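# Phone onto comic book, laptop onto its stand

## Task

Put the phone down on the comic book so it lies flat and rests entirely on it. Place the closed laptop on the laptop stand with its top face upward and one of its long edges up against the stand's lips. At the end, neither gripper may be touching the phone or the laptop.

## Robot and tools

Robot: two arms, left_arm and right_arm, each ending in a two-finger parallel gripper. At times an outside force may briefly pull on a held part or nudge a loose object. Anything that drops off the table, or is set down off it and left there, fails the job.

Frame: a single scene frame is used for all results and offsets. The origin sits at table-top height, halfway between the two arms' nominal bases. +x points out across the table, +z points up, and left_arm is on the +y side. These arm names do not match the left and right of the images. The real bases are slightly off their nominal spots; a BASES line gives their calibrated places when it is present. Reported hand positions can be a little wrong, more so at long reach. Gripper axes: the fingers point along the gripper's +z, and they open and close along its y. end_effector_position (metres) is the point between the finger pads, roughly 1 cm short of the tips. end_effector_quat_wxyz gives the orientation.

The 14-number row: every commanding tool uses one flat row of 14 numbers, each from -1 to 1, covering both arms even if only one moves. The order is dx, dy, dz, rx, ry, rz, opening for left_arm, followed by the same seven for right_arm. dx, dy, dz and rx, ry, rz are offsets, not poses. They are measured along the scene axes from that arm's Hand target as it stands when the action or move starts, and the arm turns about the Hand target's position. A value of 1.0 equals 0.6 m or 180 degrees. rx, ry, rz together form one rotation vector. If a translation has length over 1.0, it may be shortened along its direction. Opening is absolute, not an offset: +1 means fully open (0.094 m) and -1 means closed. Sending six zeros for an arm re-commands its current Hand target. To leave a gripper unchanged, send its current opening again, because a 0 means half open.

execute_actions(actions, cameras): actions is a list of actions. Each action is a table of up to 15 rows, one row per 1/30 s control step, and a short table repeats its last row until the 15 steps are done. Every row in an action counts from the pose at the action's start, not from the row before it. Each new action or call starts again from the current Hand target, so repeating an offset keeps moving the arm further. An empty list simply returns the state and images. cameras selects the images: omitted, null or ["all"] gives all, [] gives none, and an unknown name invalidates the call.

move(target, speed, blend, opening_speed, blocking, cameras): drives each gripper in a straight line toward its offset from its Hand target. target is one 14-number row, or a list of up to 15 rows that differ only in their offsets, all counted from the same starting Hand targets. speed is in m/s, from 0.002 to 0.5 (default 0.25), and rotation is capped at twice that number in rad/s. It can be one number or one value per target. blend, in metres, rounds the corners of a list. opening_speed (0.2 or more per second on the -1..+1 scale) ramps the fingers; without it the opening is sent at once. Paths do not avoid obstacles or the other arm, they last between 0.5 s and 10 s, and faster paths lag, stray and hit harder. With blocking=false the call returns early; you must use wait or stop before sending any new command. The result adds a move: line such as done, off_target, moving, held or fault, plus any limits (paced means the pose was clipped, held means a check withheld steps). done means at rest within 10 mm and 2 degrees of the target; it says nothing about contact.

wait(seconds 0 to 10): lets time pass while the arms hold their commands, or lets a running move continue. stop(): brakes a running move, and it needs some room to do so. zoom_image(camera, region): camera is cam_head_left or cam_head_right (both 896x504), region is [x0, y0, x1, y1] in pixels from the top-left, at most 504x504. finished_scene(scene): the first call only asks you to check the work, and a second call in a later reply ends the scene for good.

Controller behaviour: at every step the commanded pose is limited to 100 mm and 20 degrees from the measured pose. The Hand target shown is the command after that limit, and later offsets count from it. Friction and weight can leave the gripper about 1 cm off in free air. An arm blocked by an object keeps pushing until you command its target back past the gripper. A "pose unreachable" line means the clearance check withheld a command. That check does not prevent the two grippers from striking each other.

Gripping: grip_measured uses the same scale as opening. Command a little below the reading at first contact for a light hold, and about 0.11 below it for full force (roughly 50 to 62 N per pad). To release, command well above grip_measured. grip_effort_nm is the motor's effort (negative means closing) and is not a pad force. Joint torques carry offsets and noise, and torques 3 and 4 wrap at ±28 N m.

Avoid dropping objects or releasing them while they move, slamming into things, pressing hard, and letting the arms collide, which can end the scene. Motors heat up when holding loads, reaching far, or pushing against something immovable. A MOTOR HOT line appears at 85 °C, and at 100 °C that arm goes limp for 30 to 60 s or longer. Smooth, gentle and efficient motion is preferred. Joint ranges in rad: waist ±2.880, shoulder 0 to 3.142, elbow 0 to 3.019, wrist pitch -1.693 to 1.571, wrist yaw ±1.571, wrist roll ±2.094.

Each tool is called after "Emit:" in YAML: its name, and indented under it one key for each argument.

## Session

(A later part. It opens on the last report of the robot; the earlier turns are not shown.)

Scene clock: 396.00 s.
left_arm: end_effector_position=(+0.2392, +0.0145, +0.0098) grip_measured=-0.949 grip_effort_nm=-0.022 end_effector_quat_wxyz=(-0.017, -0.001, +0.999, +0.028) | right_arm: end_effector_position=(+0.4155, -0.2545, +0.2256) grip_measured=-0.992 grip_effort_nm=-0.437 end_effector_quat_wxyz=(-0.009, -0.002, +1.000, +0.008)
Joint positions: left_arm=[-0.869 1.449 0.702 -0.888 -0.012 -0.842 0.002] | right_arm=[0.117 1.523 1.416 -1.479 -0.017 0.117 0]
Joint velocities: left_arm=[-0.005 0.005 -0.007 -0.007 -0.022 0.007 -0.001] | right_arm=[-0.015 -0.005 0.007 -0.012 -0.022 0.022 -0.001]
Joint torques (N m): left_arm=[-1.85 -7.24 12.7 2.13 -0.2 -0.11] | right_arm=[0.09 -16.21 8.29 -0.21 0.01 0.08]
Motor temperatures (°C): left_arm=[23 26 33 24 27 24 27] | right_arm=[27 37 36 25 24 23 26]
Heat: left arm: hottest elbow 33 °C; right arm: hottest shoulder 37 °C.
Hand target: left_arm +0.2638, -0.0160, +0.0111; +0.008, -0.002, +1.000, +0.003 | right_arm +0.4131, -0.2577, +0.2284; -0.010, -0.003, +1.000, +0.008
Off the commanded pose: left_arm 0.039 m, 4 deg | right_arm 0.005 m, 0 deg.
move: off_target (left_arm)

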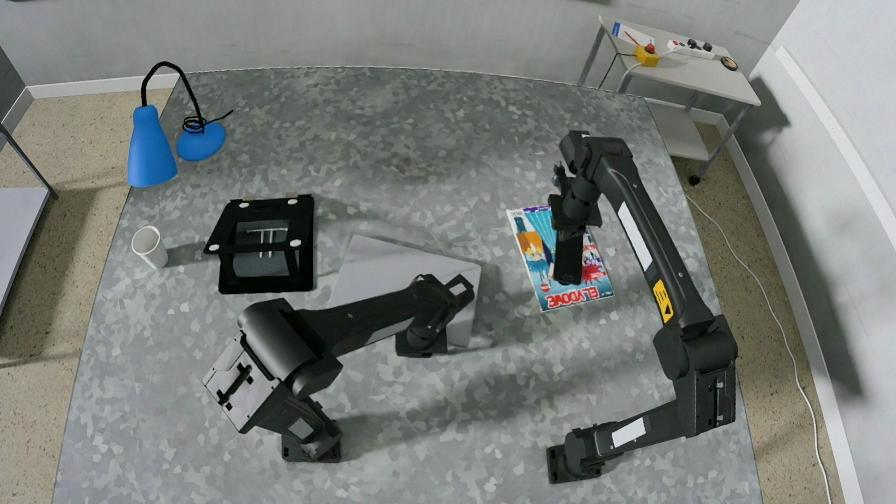

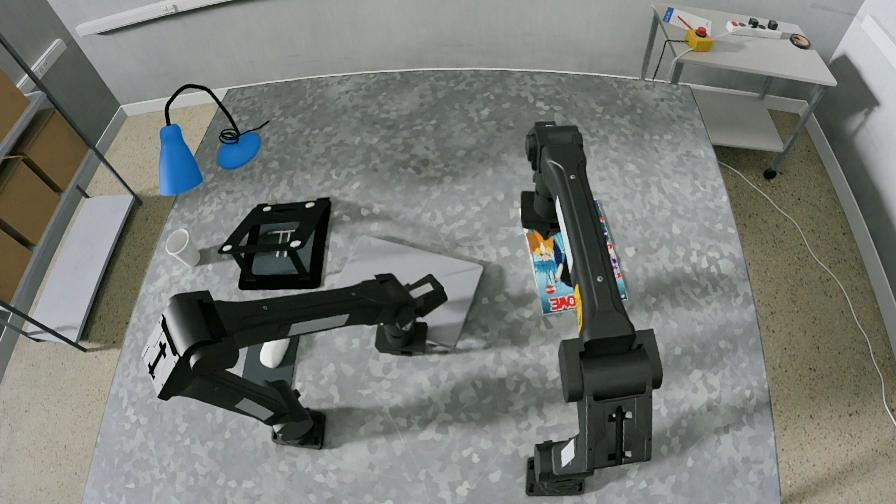

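Emit:
move:
  target:
    - [-0.08,0.03,0.0,0,0,0,-0.95, 0,0,0,0,0,0,-1]
    - [-0.07,-0.16,0.0,0,0,0,-0.95, 0,0,0,0,0,0,-1]
  speed: 0.1
  cameras: []

Emit:
move:
  target: [0.15,0,0.0,0,0,0,-0.95, 0,0,0,0,0,0,-1]
  speed: 0.06

Emit:
zoom_image:
  camera: "cam_head_right"
  region: [260, 200, 520, 400]

Scene clock: 402.00 s.
left_arm: end_effector_position=(+0.2172, -0.0922, +0.0105) grip_measured=-0.949 grip_effort_nm=-0.022 end_effector_quat_wxyz=(+0.006, -0.005, +1.000, +0.007) | right_arm: end_effector_position=(+0.4155, -0.2545, +0.2256) grip_measured=-0.992 grip_effort_nm=-0.442 end_effector_quat_wxyz=(-0.009, -0.002, +1.000, +0.008)
Joint positions: left_arm=[-1.102 1.589 0.87 -0.858 -0.016 -1.083 0.002] | right_arm=[0.117 1.523 1.416 -1.479 -0.017 0.117 0]
Joint velocities: left_arm=[-0.015 -0.024 -0.017 -0.022 -0.051 0.022 0] | right_arm=[-0.005 -0.005 -0.012 -0.017 -0.066 0.037 0.001]
Joint torques (N m): left_arm=[-2.49 -11.52 12.1 0.16 -0.07 -0.08] | right_arm=[0.03 -16.15 8.31 -0.21 0.01 0.09]
Motor temperatures (°C): left_arm=[23 26 33 24 26 24 27] | right_arm=[27 36 36 25 24 23 26]
Heat: left arm: hottest elbow 33 °C; right arm: hottest shoulder 36 °C.
Hand target: left_arm +0.2208, -0.1118, +0.0115; +0.008, -0.002, +1.000, +0.002 | right_arm +0.4131, -0.2577, +0.2284; -0.010, -0.003, +1.000, +0.008
Off the commanded pose: left_arm 0.020 m, 1 deg | right_arm 0.005 m, 0 deg.
move: off_target (left_arm)
No camera images: "cameras" was empty.

Scene clock: 404.07 s.
left_arm: end_effector_position=(+0.2876, -0.1066, +0.0112) grip_measured=-0.949 grip_effort_nm=-0.017 end_effector_quat_wxyz=(+0.003, +0.009, +1.000, +0.004) | right_arm: end_effector_position=(+0.4155, -0.2545, +0.2256) grip_measured=-0.992 grip_effort_nm=-0.437 end_effector_quat_wxyz=(-0.009, -0.002, +1.000, +0.008)
Joint positions: left_arm=[-0.971 1.696 1.015 -0.893 -0.009 -0.925 0.002] | right_arm=[0.117 1.523 1.416 -1.479 -0.017 0.117 0]
Joint velocities: left_arm=[0.005 -0.015 -0.012 -0.002 -0.037 -0.007 0] | right_arm=[-0.005 -0.005 0.012 -0.002 -0.037 0.022 0.001]
Joint torques (N m): left_arm=[1.26 -12.04 12.51 0.13 -0.34 0.06] | right_arm=[0.09 -16.15 8.27 -0.21 0.01 0.09]
Motor temperatures (°C): left_arm=[23 26 33 24 27 24 26] | right_arm=[27 36 36 25 24 23 26]
Heat: left arm: hottest elbow 33 °C; right arm: hottest shoulder 36 °C.
Hand target: left_arm +0.3105, -0.1128, +0.0104; +0.008, -0.002, +1.000, +0.003 | right_arm +0.4131, -0.2577, +0.2284; -0.010, -0.003, +1.000, +0.008
Off the commanded pose: left_arm 0.024 m, 1 deg | right_arm 0.005 m, 0 deg.
move: off_target (left_arm)

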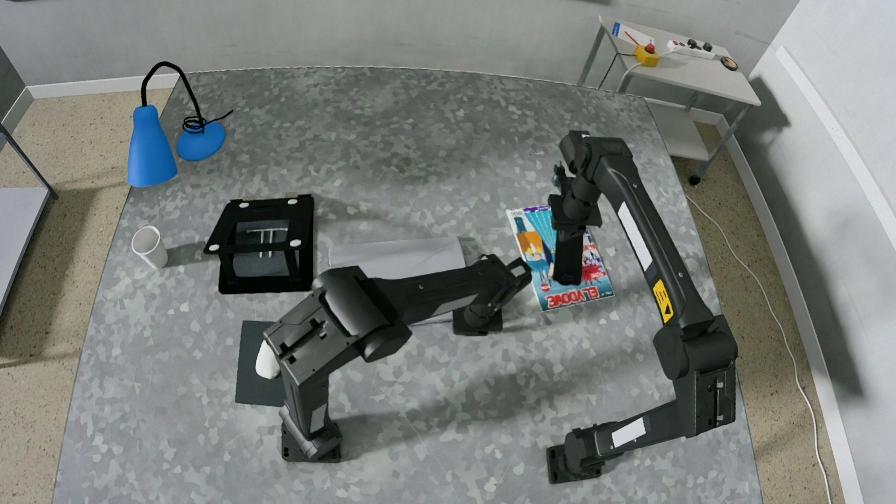

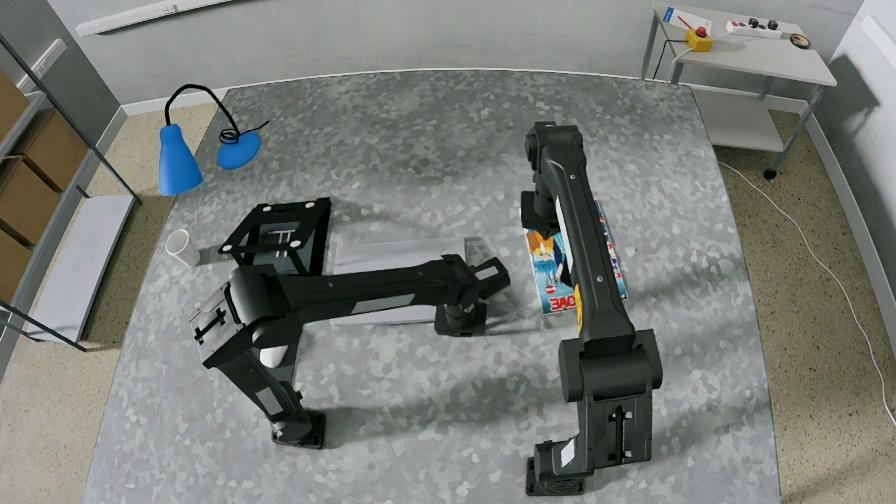

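Scaled by 1.938.

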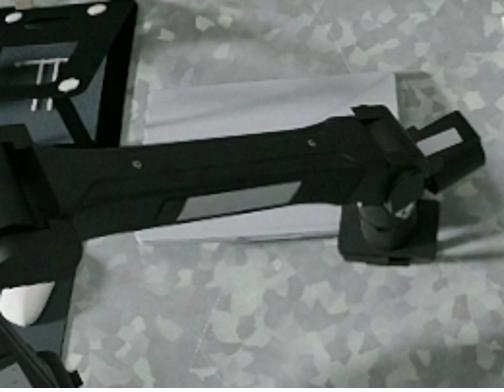

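Emit:
move:
  target:
    - [-0.1,0.0,0.1,0,0,0,-0.95, 0,0,0,0,0,0,-1]
    - [-0.15,0.5,0.4,0,0,0,-0.95, 0,0,0,0,0,0,-1]
  speed: 0.25
  blend: 0.03
  cameras: []

Emit:
move:
  target: [0,0,0,0,0,0,-0.95, 0.27,0.28,-0.15,0,0,0,-1]
  speed: 0.2

Emit:
zoom_image:
  camera: "cam_head_right"
  region: [260, 180, 520, 380]

Emit:
zoom_image:
  camera: "cam_head_left"
  region: [190, 180, 350, 310]

Emit:
zoom_image:
  camera: "cam_head_right"
  region: [190, 180, 350, 310]

Scene clock: 413.87 s.
left_arm: end_effector_position=(+0.2146, +0.1900, +0.2246) grip_measured=-0.949 grip_effort_nm=-0.017 end_effector_quat_wxyz=(-0.020, +0.002, +1.000, +0.016) | right_arm: end_effector_position=(+0.4155, -0.2545, +0.2256) grip_measured=-0.992 grip_effort_nm=-0.437 end_effector_quat_wxyz=(-0.009, -0.002, +1.000, +0.008)
Joint positions: left_arm=[-0.325 0.839 0.872 -1.651 -0.019 -0.293 0.002] | right_arm=[0.117 1.523 1.416 -1.479 -0.017 0.117 0]
Joint velocities: left_arm=[0.005 -0.015 -0.002 0.017 -0.007 0.037 0] | right_arm=[-0.005 -0.005 -0.022 -0.002 -0.051 -0.081 0]
Joint torques (N m): left_arm=[-0.03 -3.14 16.66 -0.08 0.06 0.08] | right_arm=[0.09 -16.21 8.29 -0.23 0.01 0.09]
Motor temperatures (°C): left_arm=[23 26 33 24 27 24 26] | right_arm=[27 36 35 25 24 23 26]
Heat: left arm: hottest elbow 33 °C; right arm: hottest shoulder 36 °C.
Hand target: left_arm +0.2280, +0.1885, +0.2507; +0.007, -0.002, +1.000, +0.005 | right_arm +0.4131, -0.2577, +0.2284; -0.010, -0.003, +1.000, +0.008
Off the commanded pose: left_arm 0.027 m, 4 deg | right_arm 0.005 m, 0 deg.
move: off_target (left_arm)
No camera images: "cameras" was empty.

Scene clock: 416.03 s.
left_arm: end_effector_position=(+0.2146, +0.1900, +0.2246) grip_measured=-0.949 grip_effort_nm=-0.022 end_effector_quat_wxyz=(-0.020, +0.002, +1.000, +0.016) | right_arm: end_effector_position=(+0.5613, -0.1018, +0.1308) grip_measured=-0.992 grip_effort_nm=-0.442 end_effector_quat_wxyz=(-0.020, -0.003, +1.000, +0.005)
Joint positions: left_arm=[-0.325 0.839 0.872 -1.651 -0.019 -0.293 0.002] | right_arm=[0.331 2.051 1.897 -1.451 -0.022 0.33 0]
Joint velocities: left_arm=[0.005 -0.005 0.002 0.007 0.037 -0.11 0] | right_arm=[-0.005 -0.005 -0.007 0.007 -0.051 0.007 0]
Joint torques (N m): left_arm=[-0.5 -3.72 16.65 -0.1 0.08 0.14] | right_arm=[1.03 -21.66 12.51 -0.4 0.01 0.22]
Motor temperatures (°C): left_arm=[23 26 33 24 27 24 26] | right_arm=[27 36 36 25 24 23 26]
Heat: left arm: hottest elbow 33 °C; right arm: hottest shoulder 36 °C.
Hand target: left_arm +0.2280, +0.1885, +0.2507; +0.007, -0.002, +1.000, +0.006 | right_arm +0.5754, -0.0925, +0.1344; -0.011, -0.003, +1.000, +0.008
Off the commanded pose: left_arm 0.029 m, 3 deg | right_arm 0.020 m, 1 deg.
move: off_target (left_arm, right_arm)

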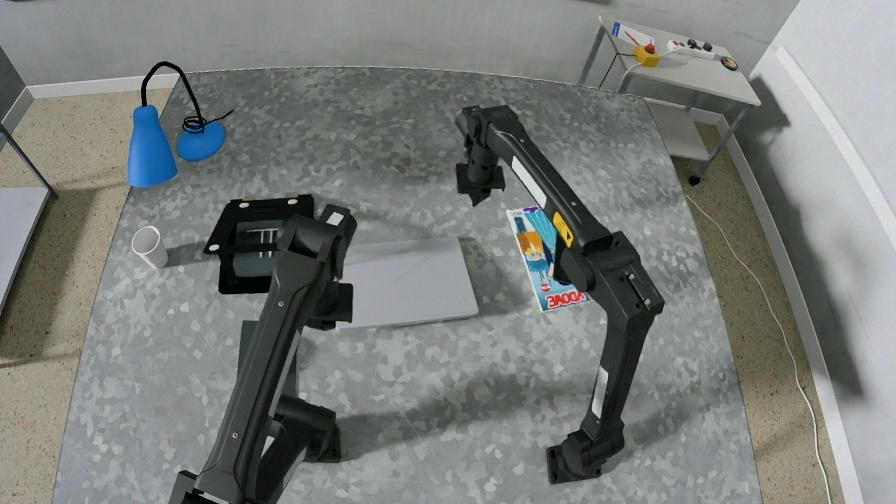

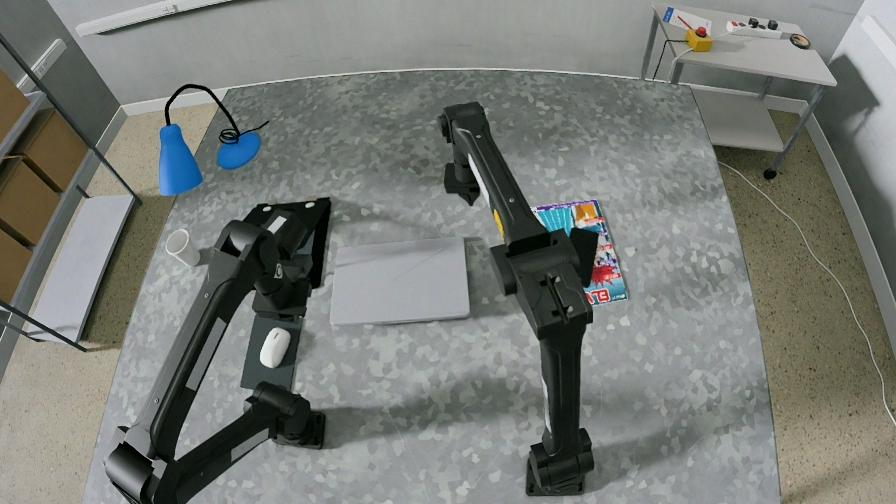

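Scaled by 1.938.

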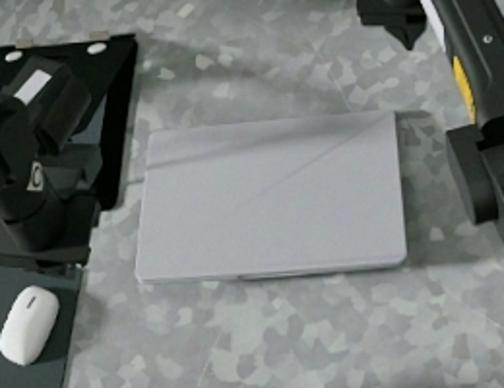

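Scaled by 3.150.

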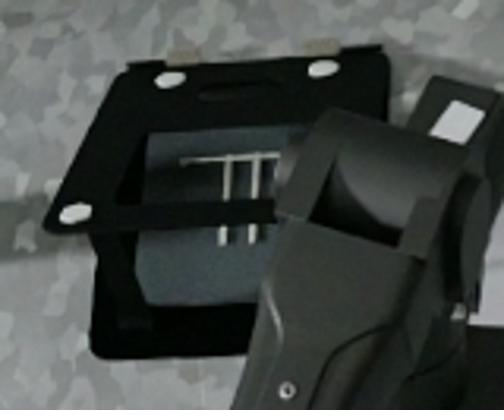

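Scaled by 3.150.

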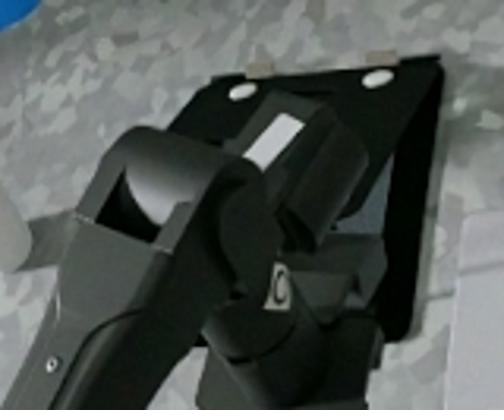

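Emit:
move:
  target: [0,0,0,0,0,0,-0.95, 0.01,0.045,-0.22,0,0,0,-1]
  speed: 0.12

Emit:
zoom_image:
  camera: "cam_head_right"
  region: [380, 180, 540, 310]

Scene clock: 420.07 s.
left_arm: end_effector_position=(+0.2146, +0.1900, +0.2246) grip_measured=-0.949 grip_effort_nm=-0.017 end_effector_quat_wxyz=(-0.020, +0.002, +1.000, +0.016) | right_arm: end_effector_position=(+0.5860, -0.0743, +0.0245) grip_measured=-0.992 grip_effort_nm=-0.432 end_effector_quat_wxyz=(+0.001, -0.001, +1.000, +0.012)
Joint positions: left_arm=[-0.325 0.839 0.872 -1.651 -0.019 -0.293 0.002] | right_arm=[0.358 2.189 1.844 -1.214 -0.022 0.362 0]
Joint velocities: left_arm=[-0.005 -0.005 0.012 -0.007 -0.139 -0.007 0] | right_arm=[-0.015 -0.015 -0.007 0.002 0.007 0.007 0]
Joint torques (N m): left_arm=[0.15 -4.25 16.81 -0.13 0.11 0.1] | right_arm=[1.38 -23.41 7.39 0.28 0.01 0.28]
Motor temperatures (°C): left_arm=[23 26 34 24 27 24 26] | right_arm=[27 36 37 25 24 23 26]
Heat: left arm: hottest elbow 34 °C; right arm: hottest elbow 37 °C.
Hand target: left_arm +0.2280, +0.1885, +0.2507; +0.007, -0.002, +1.000, +0.006 | right_arm +0.5809, -0.0677, +0.0020; -0.011, -0.003, +1.000, +0.008
Off the commanded pose: left_arm 0.029 m, 3 deg | right_arm 0.024 m, 2 deg.
move: off_target (left_arm, right_arm)

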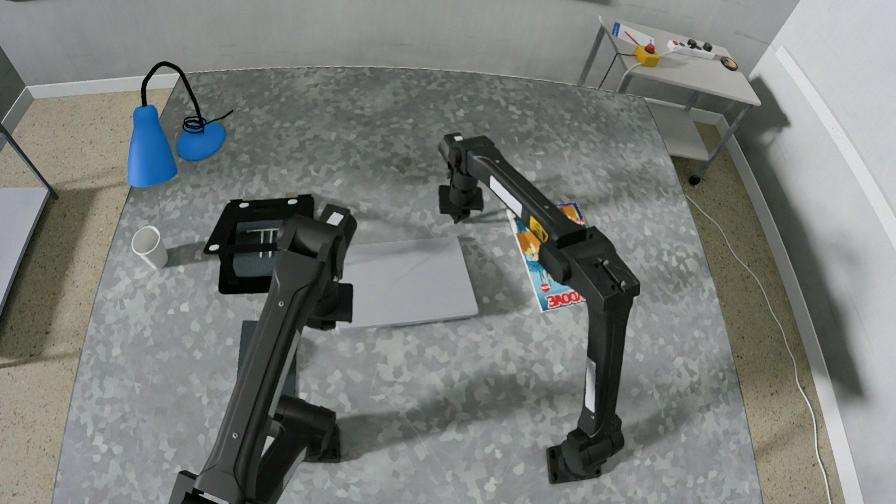

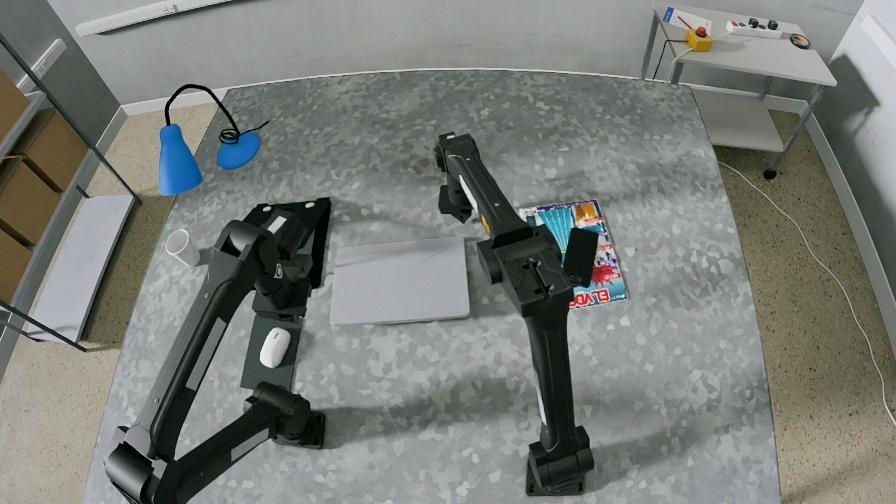

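Scaled by 3.150.

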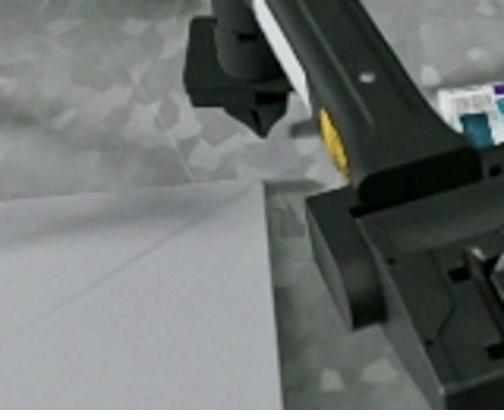

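Emit:
move:
  target:
    - [0,0,0,0,0,0,-0.95, 0.01,0.06,-0.005,0,0,0,-1]
    - [0,0,0,0,0,0,-0.95, -0.16,0.06,-0.005,0,0,0,-1]
  speed: 0.06

Emit:
zoom_image:
  camera: "cam_head_right"
  region: [300, 180, 540, 350]

Scene clock: 425.97 s.
left_arm: end_effector_position=(+0.2146, +0.1900, +0.2246) grip_measured=-0.949 grip_effort_nm=-0.017 end_effector_quat_wxyz=(-0.020, +0.002, +1.000, +0.016) | right_arm: end_effector_position=(+0.5086, -0.0410, +0.0142) grip_measured=-0.992 grip_effort_nm=-0.442 end_effector_quat_wxyz=(+0.010, +0.007, +1.000, +0.012)
Joint positions: left_arm=[-0.324 0.839 0.872 -1.651 -0.019 -0.292 0.002] | right_arm=[0.459 2.046 1.567 -1.063 -0.012 0.478 0]
Joint velocities: left_arm=[-0.005 0.005 -0.012 -0.007 0.066 0.022 0] | right_arm=[-0.015 -0.015 -0.002 -0.002 -0.037 0.007 -0.001]
Joint torques (N m): left_arm=[-0.79 -3.43 16.68 -0.13 0.09 0.08] | right_arm=[2.55 -23 4.82 0.02 -0.34 0.2]
Motor temperatures (°C): left_arm=[23 26 34 24 26 24 26] | right_arm=[27 36 37 25 24 23 26]
Heat: left arm: hottest elbow 34 °C; right arm: hottest elbow 37 °C.
Hand target: left_arm +0.2280, +0.1885, +0.2507; +0.007, -0.002, +1.000, +0.005 | right_arm +0.4850, -0.0306, -0.0011; -0.012, -0.003, +1.000, +0.008
Off the commanded pose: left_arm 0.029 m, 3 deg | right_arm 0.030 m, 3 deg.
move: off_target (left_arm, right_arm)

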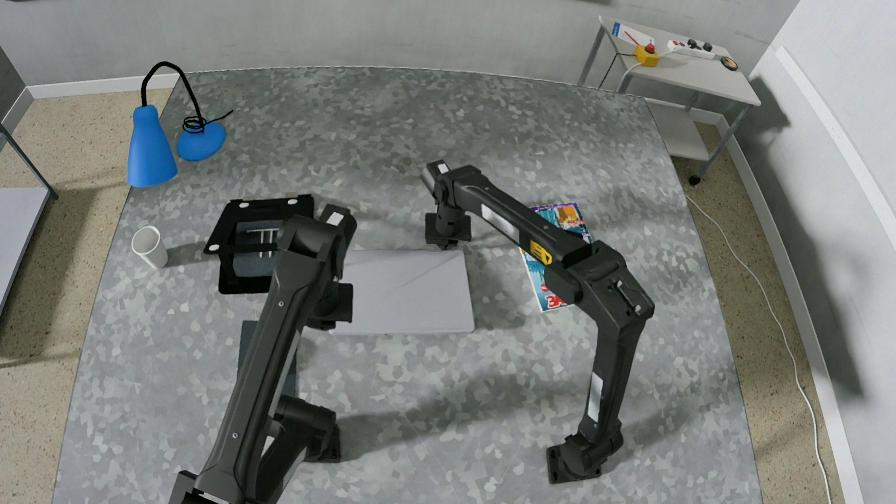

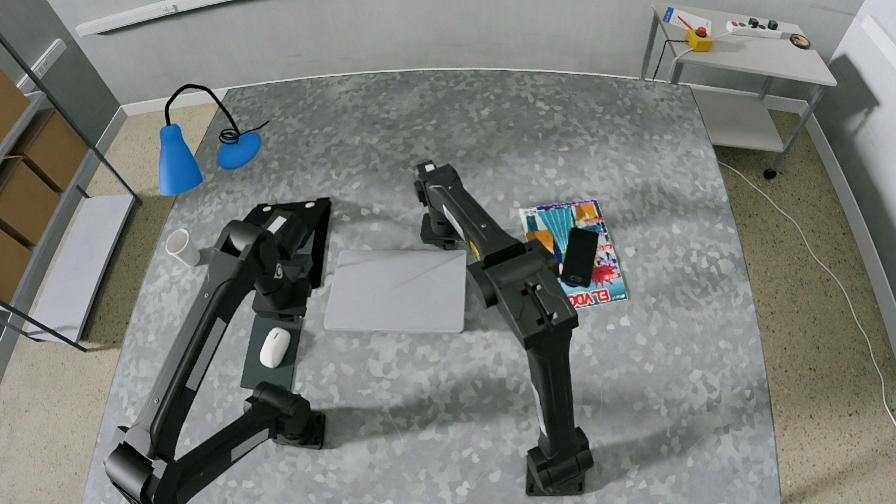

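Scaled by 2.100.

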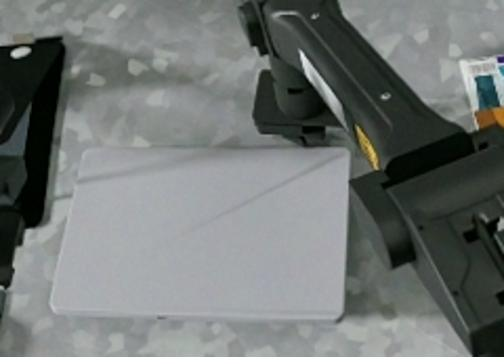

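Emit:
move:
  target:
    - [0,0,0,0,0,0,-0.95, 0.06,0.0,-0.005,0,0,0,-1]
    - [0,0,0,0,0,0,-0.95, 0.06,0.2,-0.005,0,0,0,-1]
    - [0,0,0,0,0,0,-0.95, -0.085,0.2,-0.005,0,0,0,-1]
  speed: 0.07

Scene clock: 445.67 s.
left_arm: end_effector_position=(+0.2146, +0.1900, +0.2246) grip_measured=-0.949 grip_effort_nm=-0.022 end_effector_quat_wxyz=(-0.020, +0.002, +1.000, +0.016) | right_arm: end_effector_position=(+0.4587, +0.0857, +0.0145) grip_measured=-0.992 grip_effort_nm=-0.437 end_effector_quat_wxyz=(+0.009, +0.005, +1.000, +0.017)
Joint positions: left_arm=[-0.324 0.839 0.872 -1.651 -0.019 -0.292 0.002] | right_arm=[0.675 2.107 1.672 -1.1 -0.015 0.691 0]
Joint velocities: left_arm=[-0.005 -0.005 -0.002 -0.007 -0.037 0.007 -0.001] | right_arm=[-0.005 -0.015 -0.012 0.002 0.037 0.007 0]
Joint torques (N m): left_arm=[0.03 -3.9 16.76 -0.16 0.09 0.11] | right_arm=[2.32 -23.24 5.01 0.2 -0.33 0.27]
Motor temperatures (°C): left_arm=[23 26 36 24 26 24 26] | right_arm=[27 38 36 25 24 23 26]
Heat: left arm: hottest elbow 36 °C; right arm: hottest shoulder 38 °C.
Hand target: left_arm +0.2280, +0.1885, +0.2507; +0.007, -0.002, +1.000, +0.005 | right_arm +0.4347, +0.0899, -0.0063; -0.014, -0.003, +1.000, +0.007
Off the commanded pose: left_arm 0.029 m, 3 deg | right_arm 0.031 m, 3 deg.
move: off_target (left_arm, right_arm)

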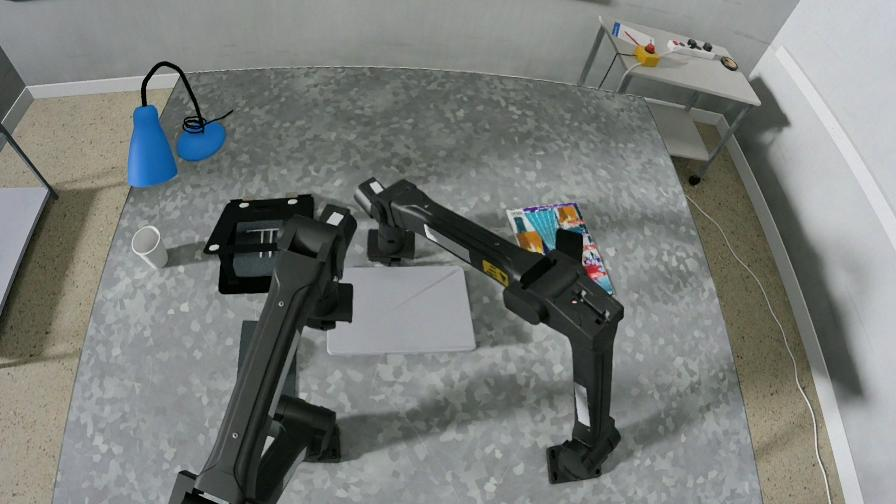

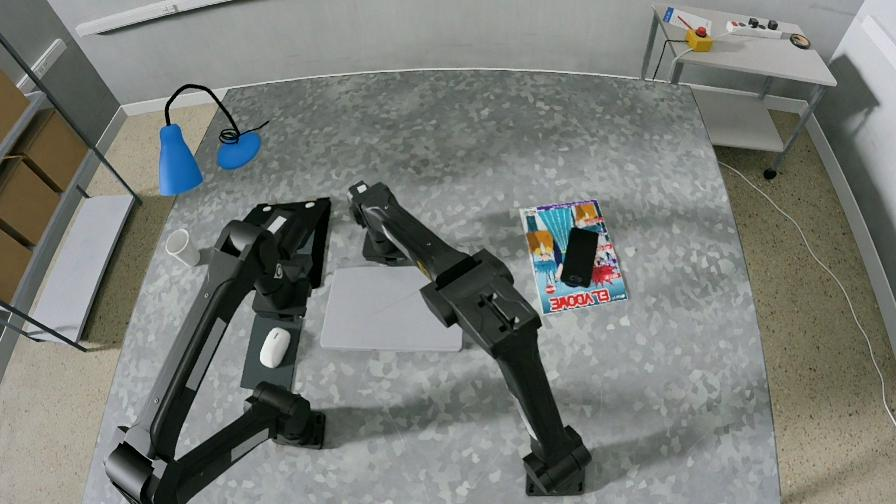

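Emit:
move:
  target:
    - [0,0,0,0,0,0,-0.95, 0.08,0.0,0.02,0,0,0,-1]
    - [0,0,0.05,0,0,0,-0.95, 0.03,-0.1,0.25,0,0,0,-1]
    - [0.17,0.16,0,0,0,0,-0.95, -0.05,-0.56,0.35,0,0,0,-1]
  speed: 0.2
  cameras: []

Emit:
move:
  target: [0,0,-0.2,0,0,0,-0.95, 0.0,0.0,0.0,0,0,0,-1]
  speed: 0.15

Emit:
zoom_image:
  camera: "cam_head_right"
  region: [200, 180, 500, 380]

Scene clock: 453.57 s.
left_arm: end_effector_position=(+0.3070, +0.2774, +0.2254) grip_measured=-0.949 grip_effort_nm=-0.017 end_effector_quat_wxyz=(-0.031, +0.002, +1.000, +0.005) | right_arm: end_effector_position=(+0.4102, -0.2391, +0.2082) grip_measured=-0.992 grip_effort_nm=-0.432 end_effector_quat_wxyz=(-0.005, -0.002, +1.000, +0.008)
Joint positions: left_arm=[0.089 1.1 1.026 -1.558 -0.017 0.12 0.002] | right_arm=[0.153 1.517 1.363 -1.425 -0.018 0.154 0]
Joint velocities: left_arm=[-0.005 -0.005 -0.032 0.007 -0.095 -0.022 0] | right_arm=[0.005 0.015 -0.007 -0.002 0.007 0.022 0]
Joint torques (N m): left_arm=[-0.5 -6.77 16.92 0.55 0.11 0.12] | right_arm=[0.09 -16.91 7.17 -0.2 0 0.1]
Motor temperatures (°C): left_arm=[23 26 37 24 26 24 26] | right_arm=[27 38 36 25 24 23 26]
Heat: left arm: hottest elbow 37 °C; right arm: hottest shoulder 38 °C.
Hand target: left_arm +0.3304, +0.2839, +0.2491; +0.005, -0.002, +1.000, +0.007 | right_arm +0.4028, -0.2431, +0.2090; -0.010, -0.003, +1.000, +0.008
Off the commanded pose: left_arm 0.035 m, 4 deg | right_arm 0.010 m, 1 deg.
move: off_target (left_arm)
No camera images: "cameras" was empty.

Scene clock: 455.03 s.
left_arm: end_effector_position=(+0.3291, +0.2798, +0.1347) grip_measured=-0.949 grip_effort_nm=-0.022 end_effector_quat_wxyz=(+0.007, +0.001, +1.000, +0.009) | right_arm: end_effector_position=(+0.4102, -0.2391, +0.2082) grip_measured=-0.992 grip_effort_nm=-0.437 end_effector_quat_wxyz=(-0.005, -0.003, +1.000, +0.008)
Joint positions: left_arm=[0.089 1.163 0.831 -1.223 -0.016 0.121 0.002] | right_arm=[0.153 1.517 1.363 -1.425 -0.018 0.153 0]
Joint velocities: left_arm=[-0.015 -0.005 -0.007 -0.007 -0.066 0.022 0] | right_arm=[-0.005 0.005 -0.012 -0.012 0.066 0.007 -0.001]
Joint torques (N m): left_arm=[-0.67 -7.71 9.17 0.9 0.11 0.07] | right_arm=[0.15 -16.73 7.16 -0.2 0 0.09]
Motor temperatures (°C): left_arm=[23 26 37 24 26 24 26] | right_arm=[27 38 36 25 24 23 26]
Heat: left arm: hottest elbow 37 °C; right arm: hottest shoulder 38 °C.
Hand target: left_arm +0.3290, +0.2827, +0.1293; +0.005, -0.002, +1.000, +0.007 | right_arm +0.4028, -0.2431, +0.2090; -0.010, -0.003, +1.000, +0.008
Off the commanded pose: left_arm 0.007 m, 0 deg | right_arm 0.009 m, 1 deg.
move: done

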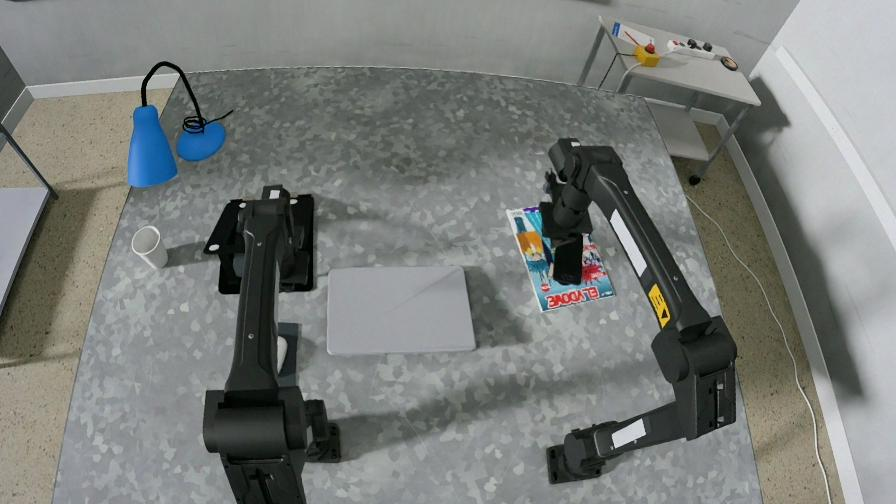

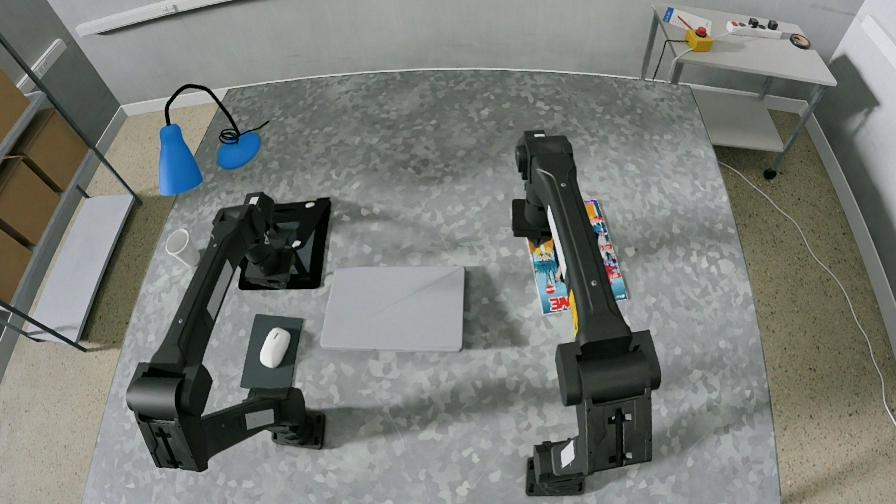

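Scaled by 1.680.

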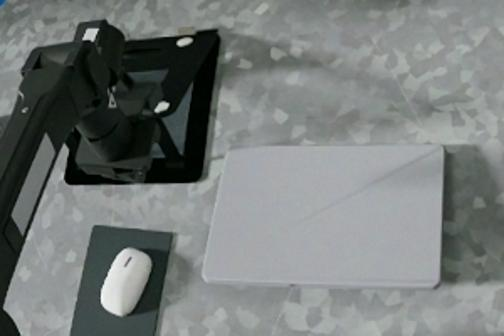

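Emit:
move:
  target:
    - [0.0,-0.067,-0.02,0,0,0,-0.95, 0.0,0.0,0.0,0,0,0,-1]
    - [0.0,-0.067,-0.21,0,0,0,-0.95, 0.0,0.0,0.0,0,0,0,-1]
  speed: 0.12

Emit:
zoom_image:
  camera: "cam_head_right"
  region: [200, 180, 500, 380]

Scene clock: 461.10 s.
left_arm: end_effector_position=(+0.3690, +0.2434, +0.0628) grip_measured=-0.949 grip_effort_nm=-0.017 end_effector_quat_wxyz=(+0.094, +0.002, +0.996, +0.007) | right_arm: end_effector_position=(+0.4102, -0.2391, +0.2082) grip_measured=-0.992 grip_effort_nm=-0.437 end_effector_quat_wxyz=(-0.005, -0.003, +1.000, +0.008)
Joint positions: left_arm=[-0.032 1.257 0.683 -0.808 -0.014 0.002 0.002] | right_arm=[0.153 1.517 1.363 -1.425 -0.018 0.153 0]
Joint velocities: left_arm=[-0.015 -0.005 0.007 -0.012 -0.081 0.007 0] | right_arm=[-0.005 -0.005 0.007 -0.002 -0.022 -0.037 0.001]
Joint torques (N m): left_arm=[-1.9 -2.02 2.73 -0.06 -0.08 -0.13] | right_arm=[0.03 -16.67 7.15 -0.2 0 0.09]
Motor temperatures (°C): left_arm=[23 26 36 24 26 24 26] | right_arm=[27 38 36 25 24 23 26]
Heat: left arm: hottest elbow 36 °C; right arm: hottest shoulder 38 °C.
Hand target: left_arm +0.3273, +0.2415, +0.0042; +0.005, -0.002, +1.000, +0.006 | right_arm +0.4028, -0.2431, +0.2090; -0.010, -0.003, +1.000, +0.008
Off the commanded pose: left_arm 0.072 m, 10 deg | right_arm 0.009 m, 1 deg.
move: off_target (left_arm)

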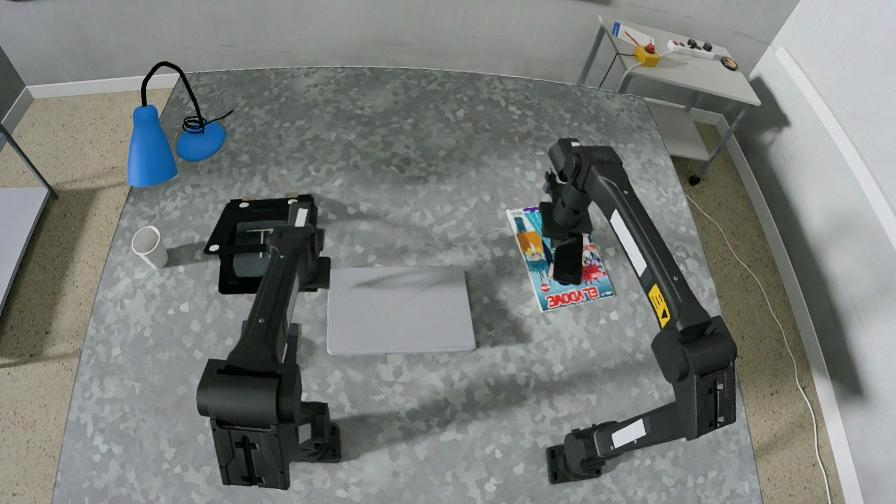

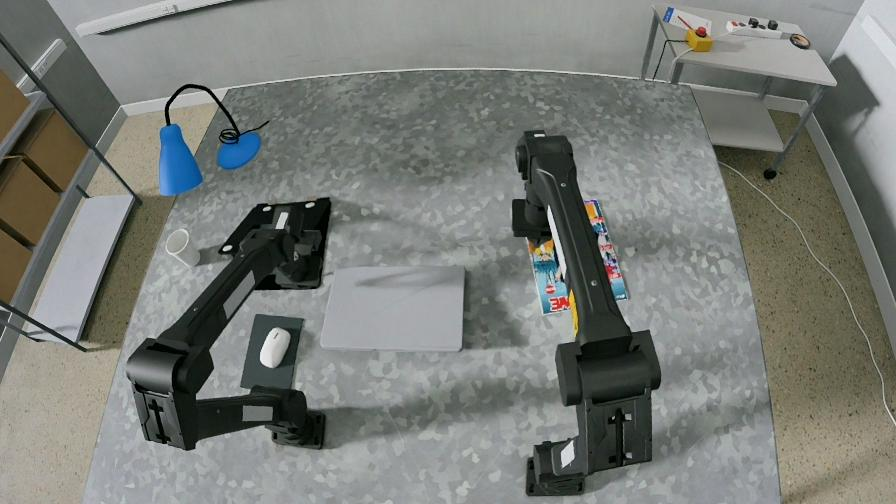

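Scaled by 1.680.

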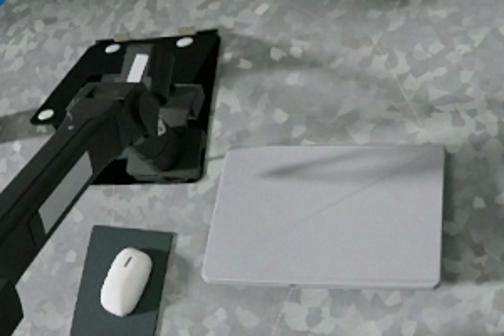

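Emit:
move:
  target:
    - [0.0,0,0.2,0,0,0,-0.95, 0.0,0.0,0.0,0,0,0,-1]
    - [-0.1,0,0.3,0,0,0,-0.95, 0.0,0.0,0.0,0,0,0,-1]
  speed: 0.1

Emit:
zoom_image:
  camera: "cam_head_right"
  region: [200, 180, 360, 380]

Emit:
zoom_image:
  camera: "cam_head_left"
  region: [190, 180, 350, 380]

Scene clock: 467.60 s.
left_arm: end_effector_position=(+0.2503, +0.2438, +0.1560) grip_measured=-0.949 grip_effort_nm=-0.017 end_effector_quat_wxyz=(-0.028, +0.002, +1.000, +0.007) | right_arm: end_effector_position=(+0.4102, -0.2391, +0.2082) grip_measured=-0.992 grip_effort_nm=-0.447 end_effector_quat_wxyz=(-0.005, -0.003, +1.000, +0.008)
Joint positions: left_arm=[-0.032 0.952 0.749 -1.424 -0.014 0 0.002] | right_arm=[0.153 1.517 1.363 -1.425 -0.018 0.153 0]
Joint velocities: left_arm=[-0.005 0.005 -0.002 -0.012 -0.037 0.022 0.001] | right_arm=[-0.015 -0.005 0.002 -0.002 0.007 -0.066 0]
Joint torques (N m): left_arm=[-1.9 -5.89 16.68 -0.21 -0.07 -0.04] | right_arm=[0.09 -16.73 7.16 -0.16 0 0.08]
Motor temperatures (°C): left_arm=[23 26 36 24 26 24 26] | right_arm=[27 38 36 25 24 23 26]
Heat: left arm: hottest elbow 36 °C; right arm: hottest shoulder 38 °C.
Hand target: left_arm +0.2697, +0.2437, +0.1839; +0.005, -0.002, +1.000, +0.006 | right_arm +0.4028, -0.2431, +0.2090; -0.010, -0.003, +1.000, +0.008
Off the commanded pose: left_arm 0.033 m, 4 deg | right_arm 0.009 m, 1 deg.
move: off_target (left_arm)

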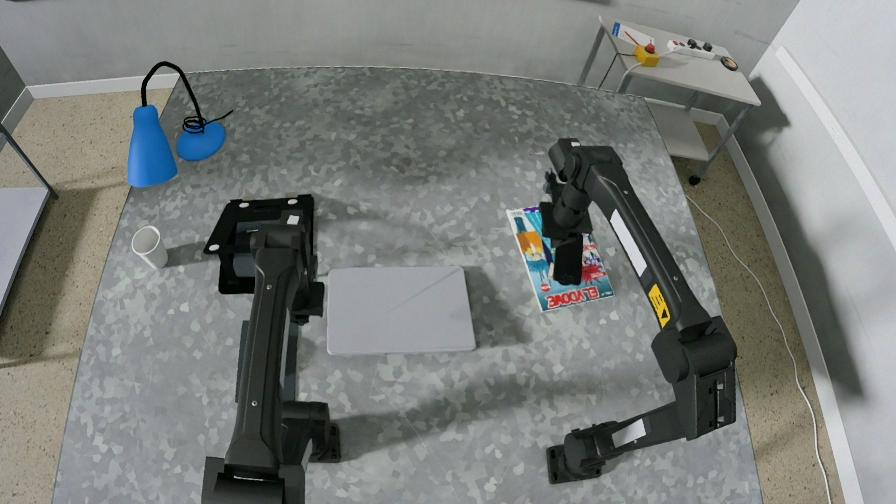

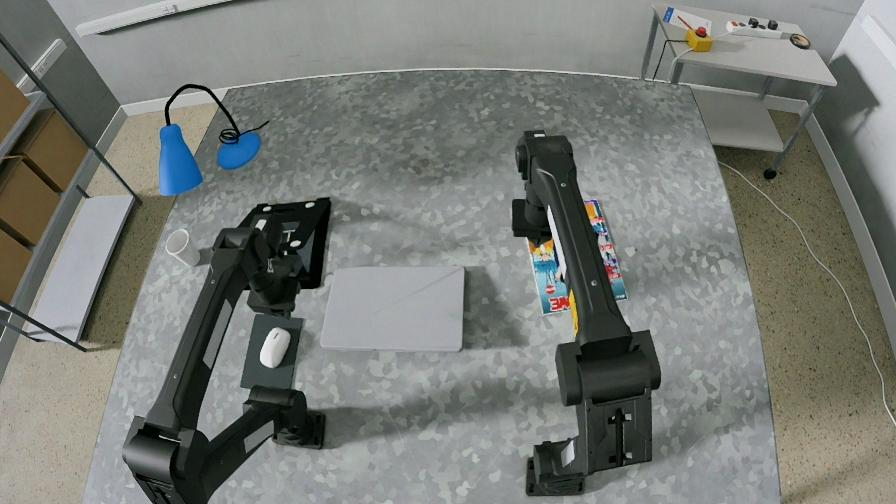

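Scaled by 2.520.

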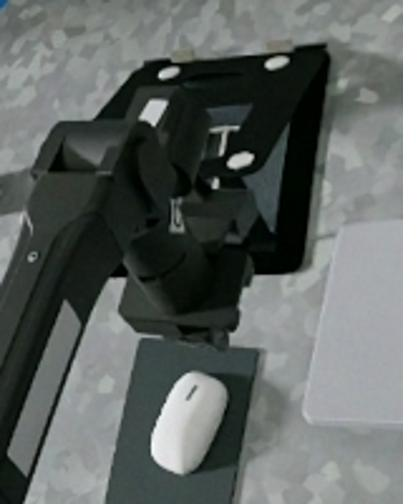

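Scaled by 2.520.

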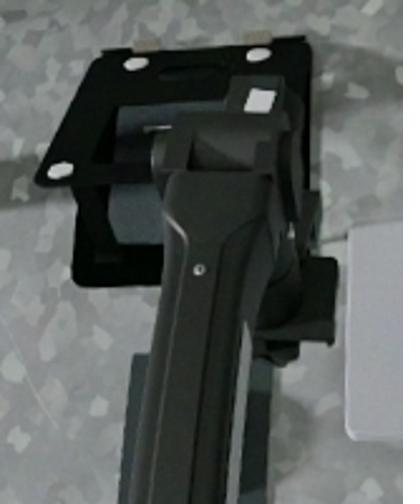

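Emit:
move:
  target:
    - [0.055,0,-0.1,0,0,0,-0.95, 0.0,0.0,0.0,0,0,0,-1]
    - [0.045,0,-0.22,0,0,0,-0.95, 0.0,0.0,0.0,0,0,0,-1]
  speed: 0.1

Emit:
zoom_image:
  camera: "cam_head_right"
  region: [200, 180, 360, 380]

Scene clock: 486.03 s.
left_arm: end_effector_position=(+0.2961, +0.2436, +0.0576) grip_measured=-0.949 grip_effort_nm=-0.022 end_effector_quat_wxyz=(+0.008, +0.000, +1.000, +0.007) | right_arm: end_effector_position=(+0.4102, -0.2391, +0.2082) grip_measured=-0.992 grip_effort_nm=-0.437 end_effector_quat_wxyz=(-0.005, -0.003, +1.000, +0.008)
Joint positions: left_arm=[-0.032 1.166 0.609 -0.997 -0.014 -0.003 0.002] | right_arm=[0.153 1.517 1.363 -1.425 -0.018 0.153 0]
Joint velocities: left_arm=[0.005 -0.005 0.002 0.007 -0.007 -0.066 -0.001] | right_arm=[-0.005 -0.005 -0.012 -0.007 -0.037 -0.022 0]
Joint torques (N m): left_arm=[-1.44 -6.01 8.13 0.84 -0.01 -0.09] | right_arm=[0.15 -16.67 7.16 -0.2 0 0.09]
Motor temperatures (°C): left_arm=[23 26 38 24 26 24 26] | right_arm=[27 37 36 25 24 23 26]
Heat: left arm: hottest elbow 38 °C; right arm: hottest shoulder 37 °C.
Hand target: left_arm +0.2949, +0.2422, +0.0522; +0.005, -0.002, +1.000, +0.006 | right_arm +0.4028, -0.2431, +0.2090; -0.010, -0.003, +1.000, +0.008
Off the commanded pose: left_arm 0.006 m, 0 deg | right_arm 0.009 m, 1 deg.
move: done

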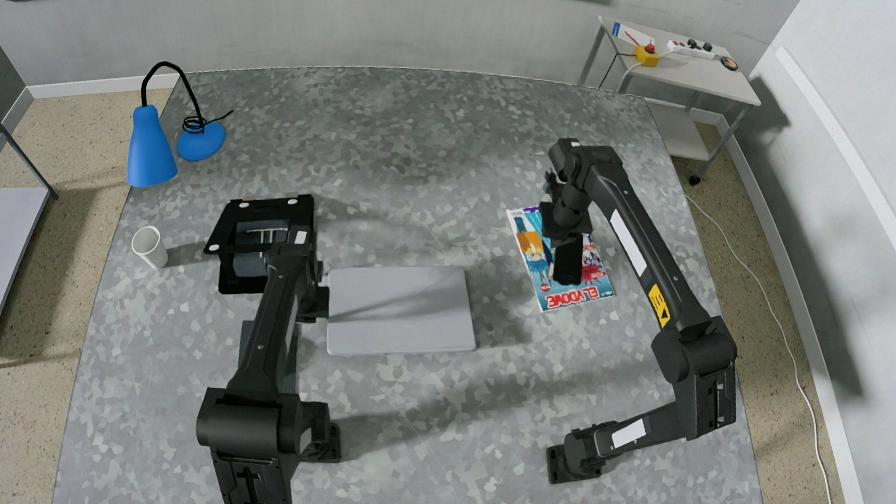

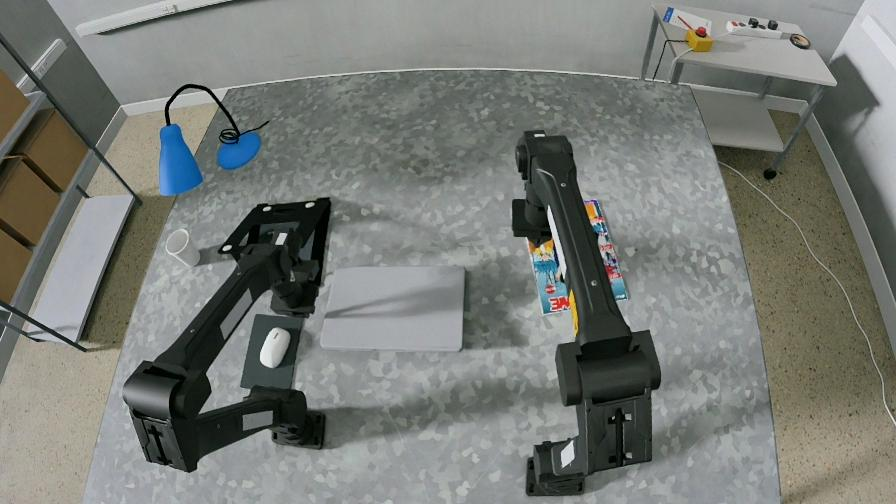

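Scaled by 2.520.

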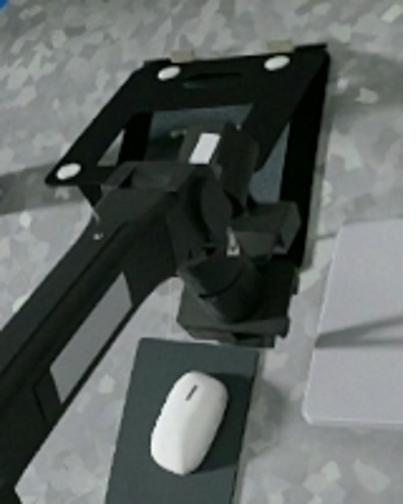

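Emit:
move:
  target:
    - [-0.01,0,-0.075,0,0,0,-0.95, 0.0,0.0,0.0,0,0,0,-1]
  speed: 0.08

Emit:
zoom_image:
  camera: "cam_head_right"
  region: [200, 180, 360, 380]

Scene clock: 492.10 s.
left_arm: end_effector_position=(+0.2906, +0.2437, +0.0127) grip_measured=-0.949 grip_effort_nm=-0.017 end_effector_quat_wxyz=(+0.009, -0.001, +1.000, +0.007) | right_arm: end_effector_position=(+0.4102, -0.2391, +0.2082) grip_measured=-0.992 grip_effort_nm=-0.432 end_effector_quat_wxyz=(-0.005, -0.003, +1.000, +0.008)
Joint positions: left_arm=[-0.032 1.252 0.528 -0.83 -0.014 -0.004 0.002] | right_arm=[0.153 1.517 1.363 -1.425 -0.018 0.153 0]
Joint velocities: left_arm=[-0.005 0.005 -0.022 0.007 0.037 -0.007 0.001] | right_arm=[0.005 -0.005 0.007 -0.007 0.037 0.037 -0.001]
Joint torques (N m): left_arm=[-1.96 -6.95 7.16 1.01 0.05 -0.1] | right_arm=[0.15 -16.73 7.15 -0.2 0.01 0.09]
Motor temperatures (°C): left_arm=[23 26 37 24 26 24 26] | right_arm=[27 37 37 25 24 23 26]
Heat: left arm: hottest elbow 37 °C; right arm: hottest shoulder 37 °C.
Hand target: left_arm +0.2883, +0.2419, +0.0075; +0.006, -0.002, +1.000, +0.006 | right_arm +0.4028, -0.2431, +0.2090; -0.010, -0.003, +1.000, +0.008
Off the commanded pose: left_arm 0.006 m, 0 deg | right_arm 0.009 m, 1 deg.
move: done

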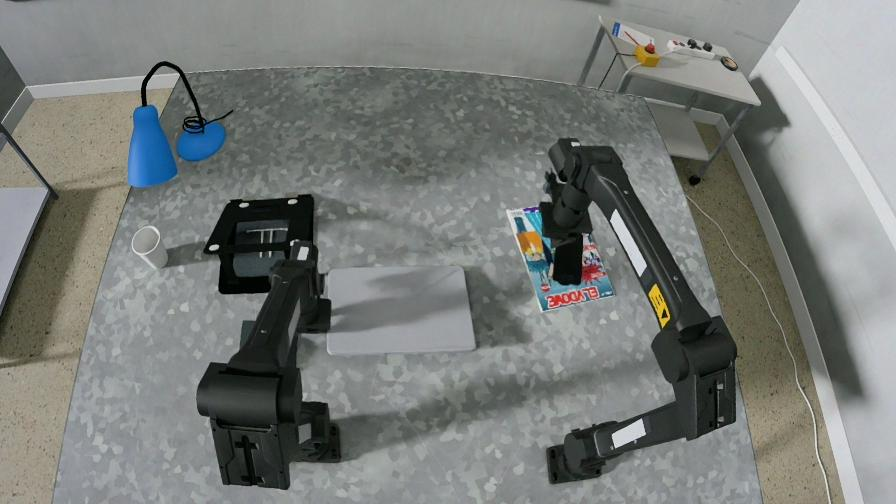

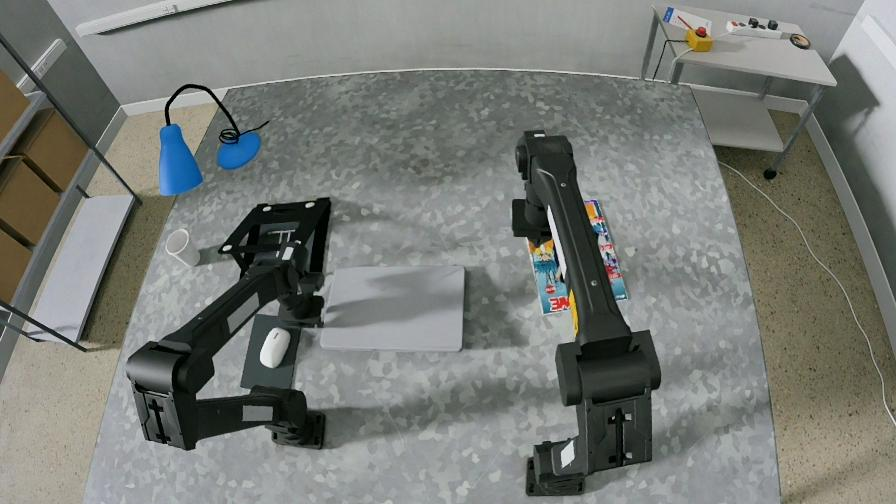

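Scaled by 2.520.

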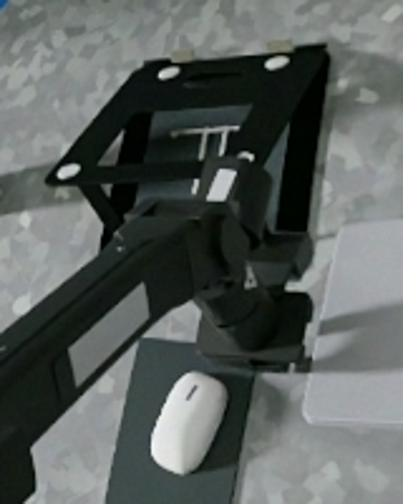

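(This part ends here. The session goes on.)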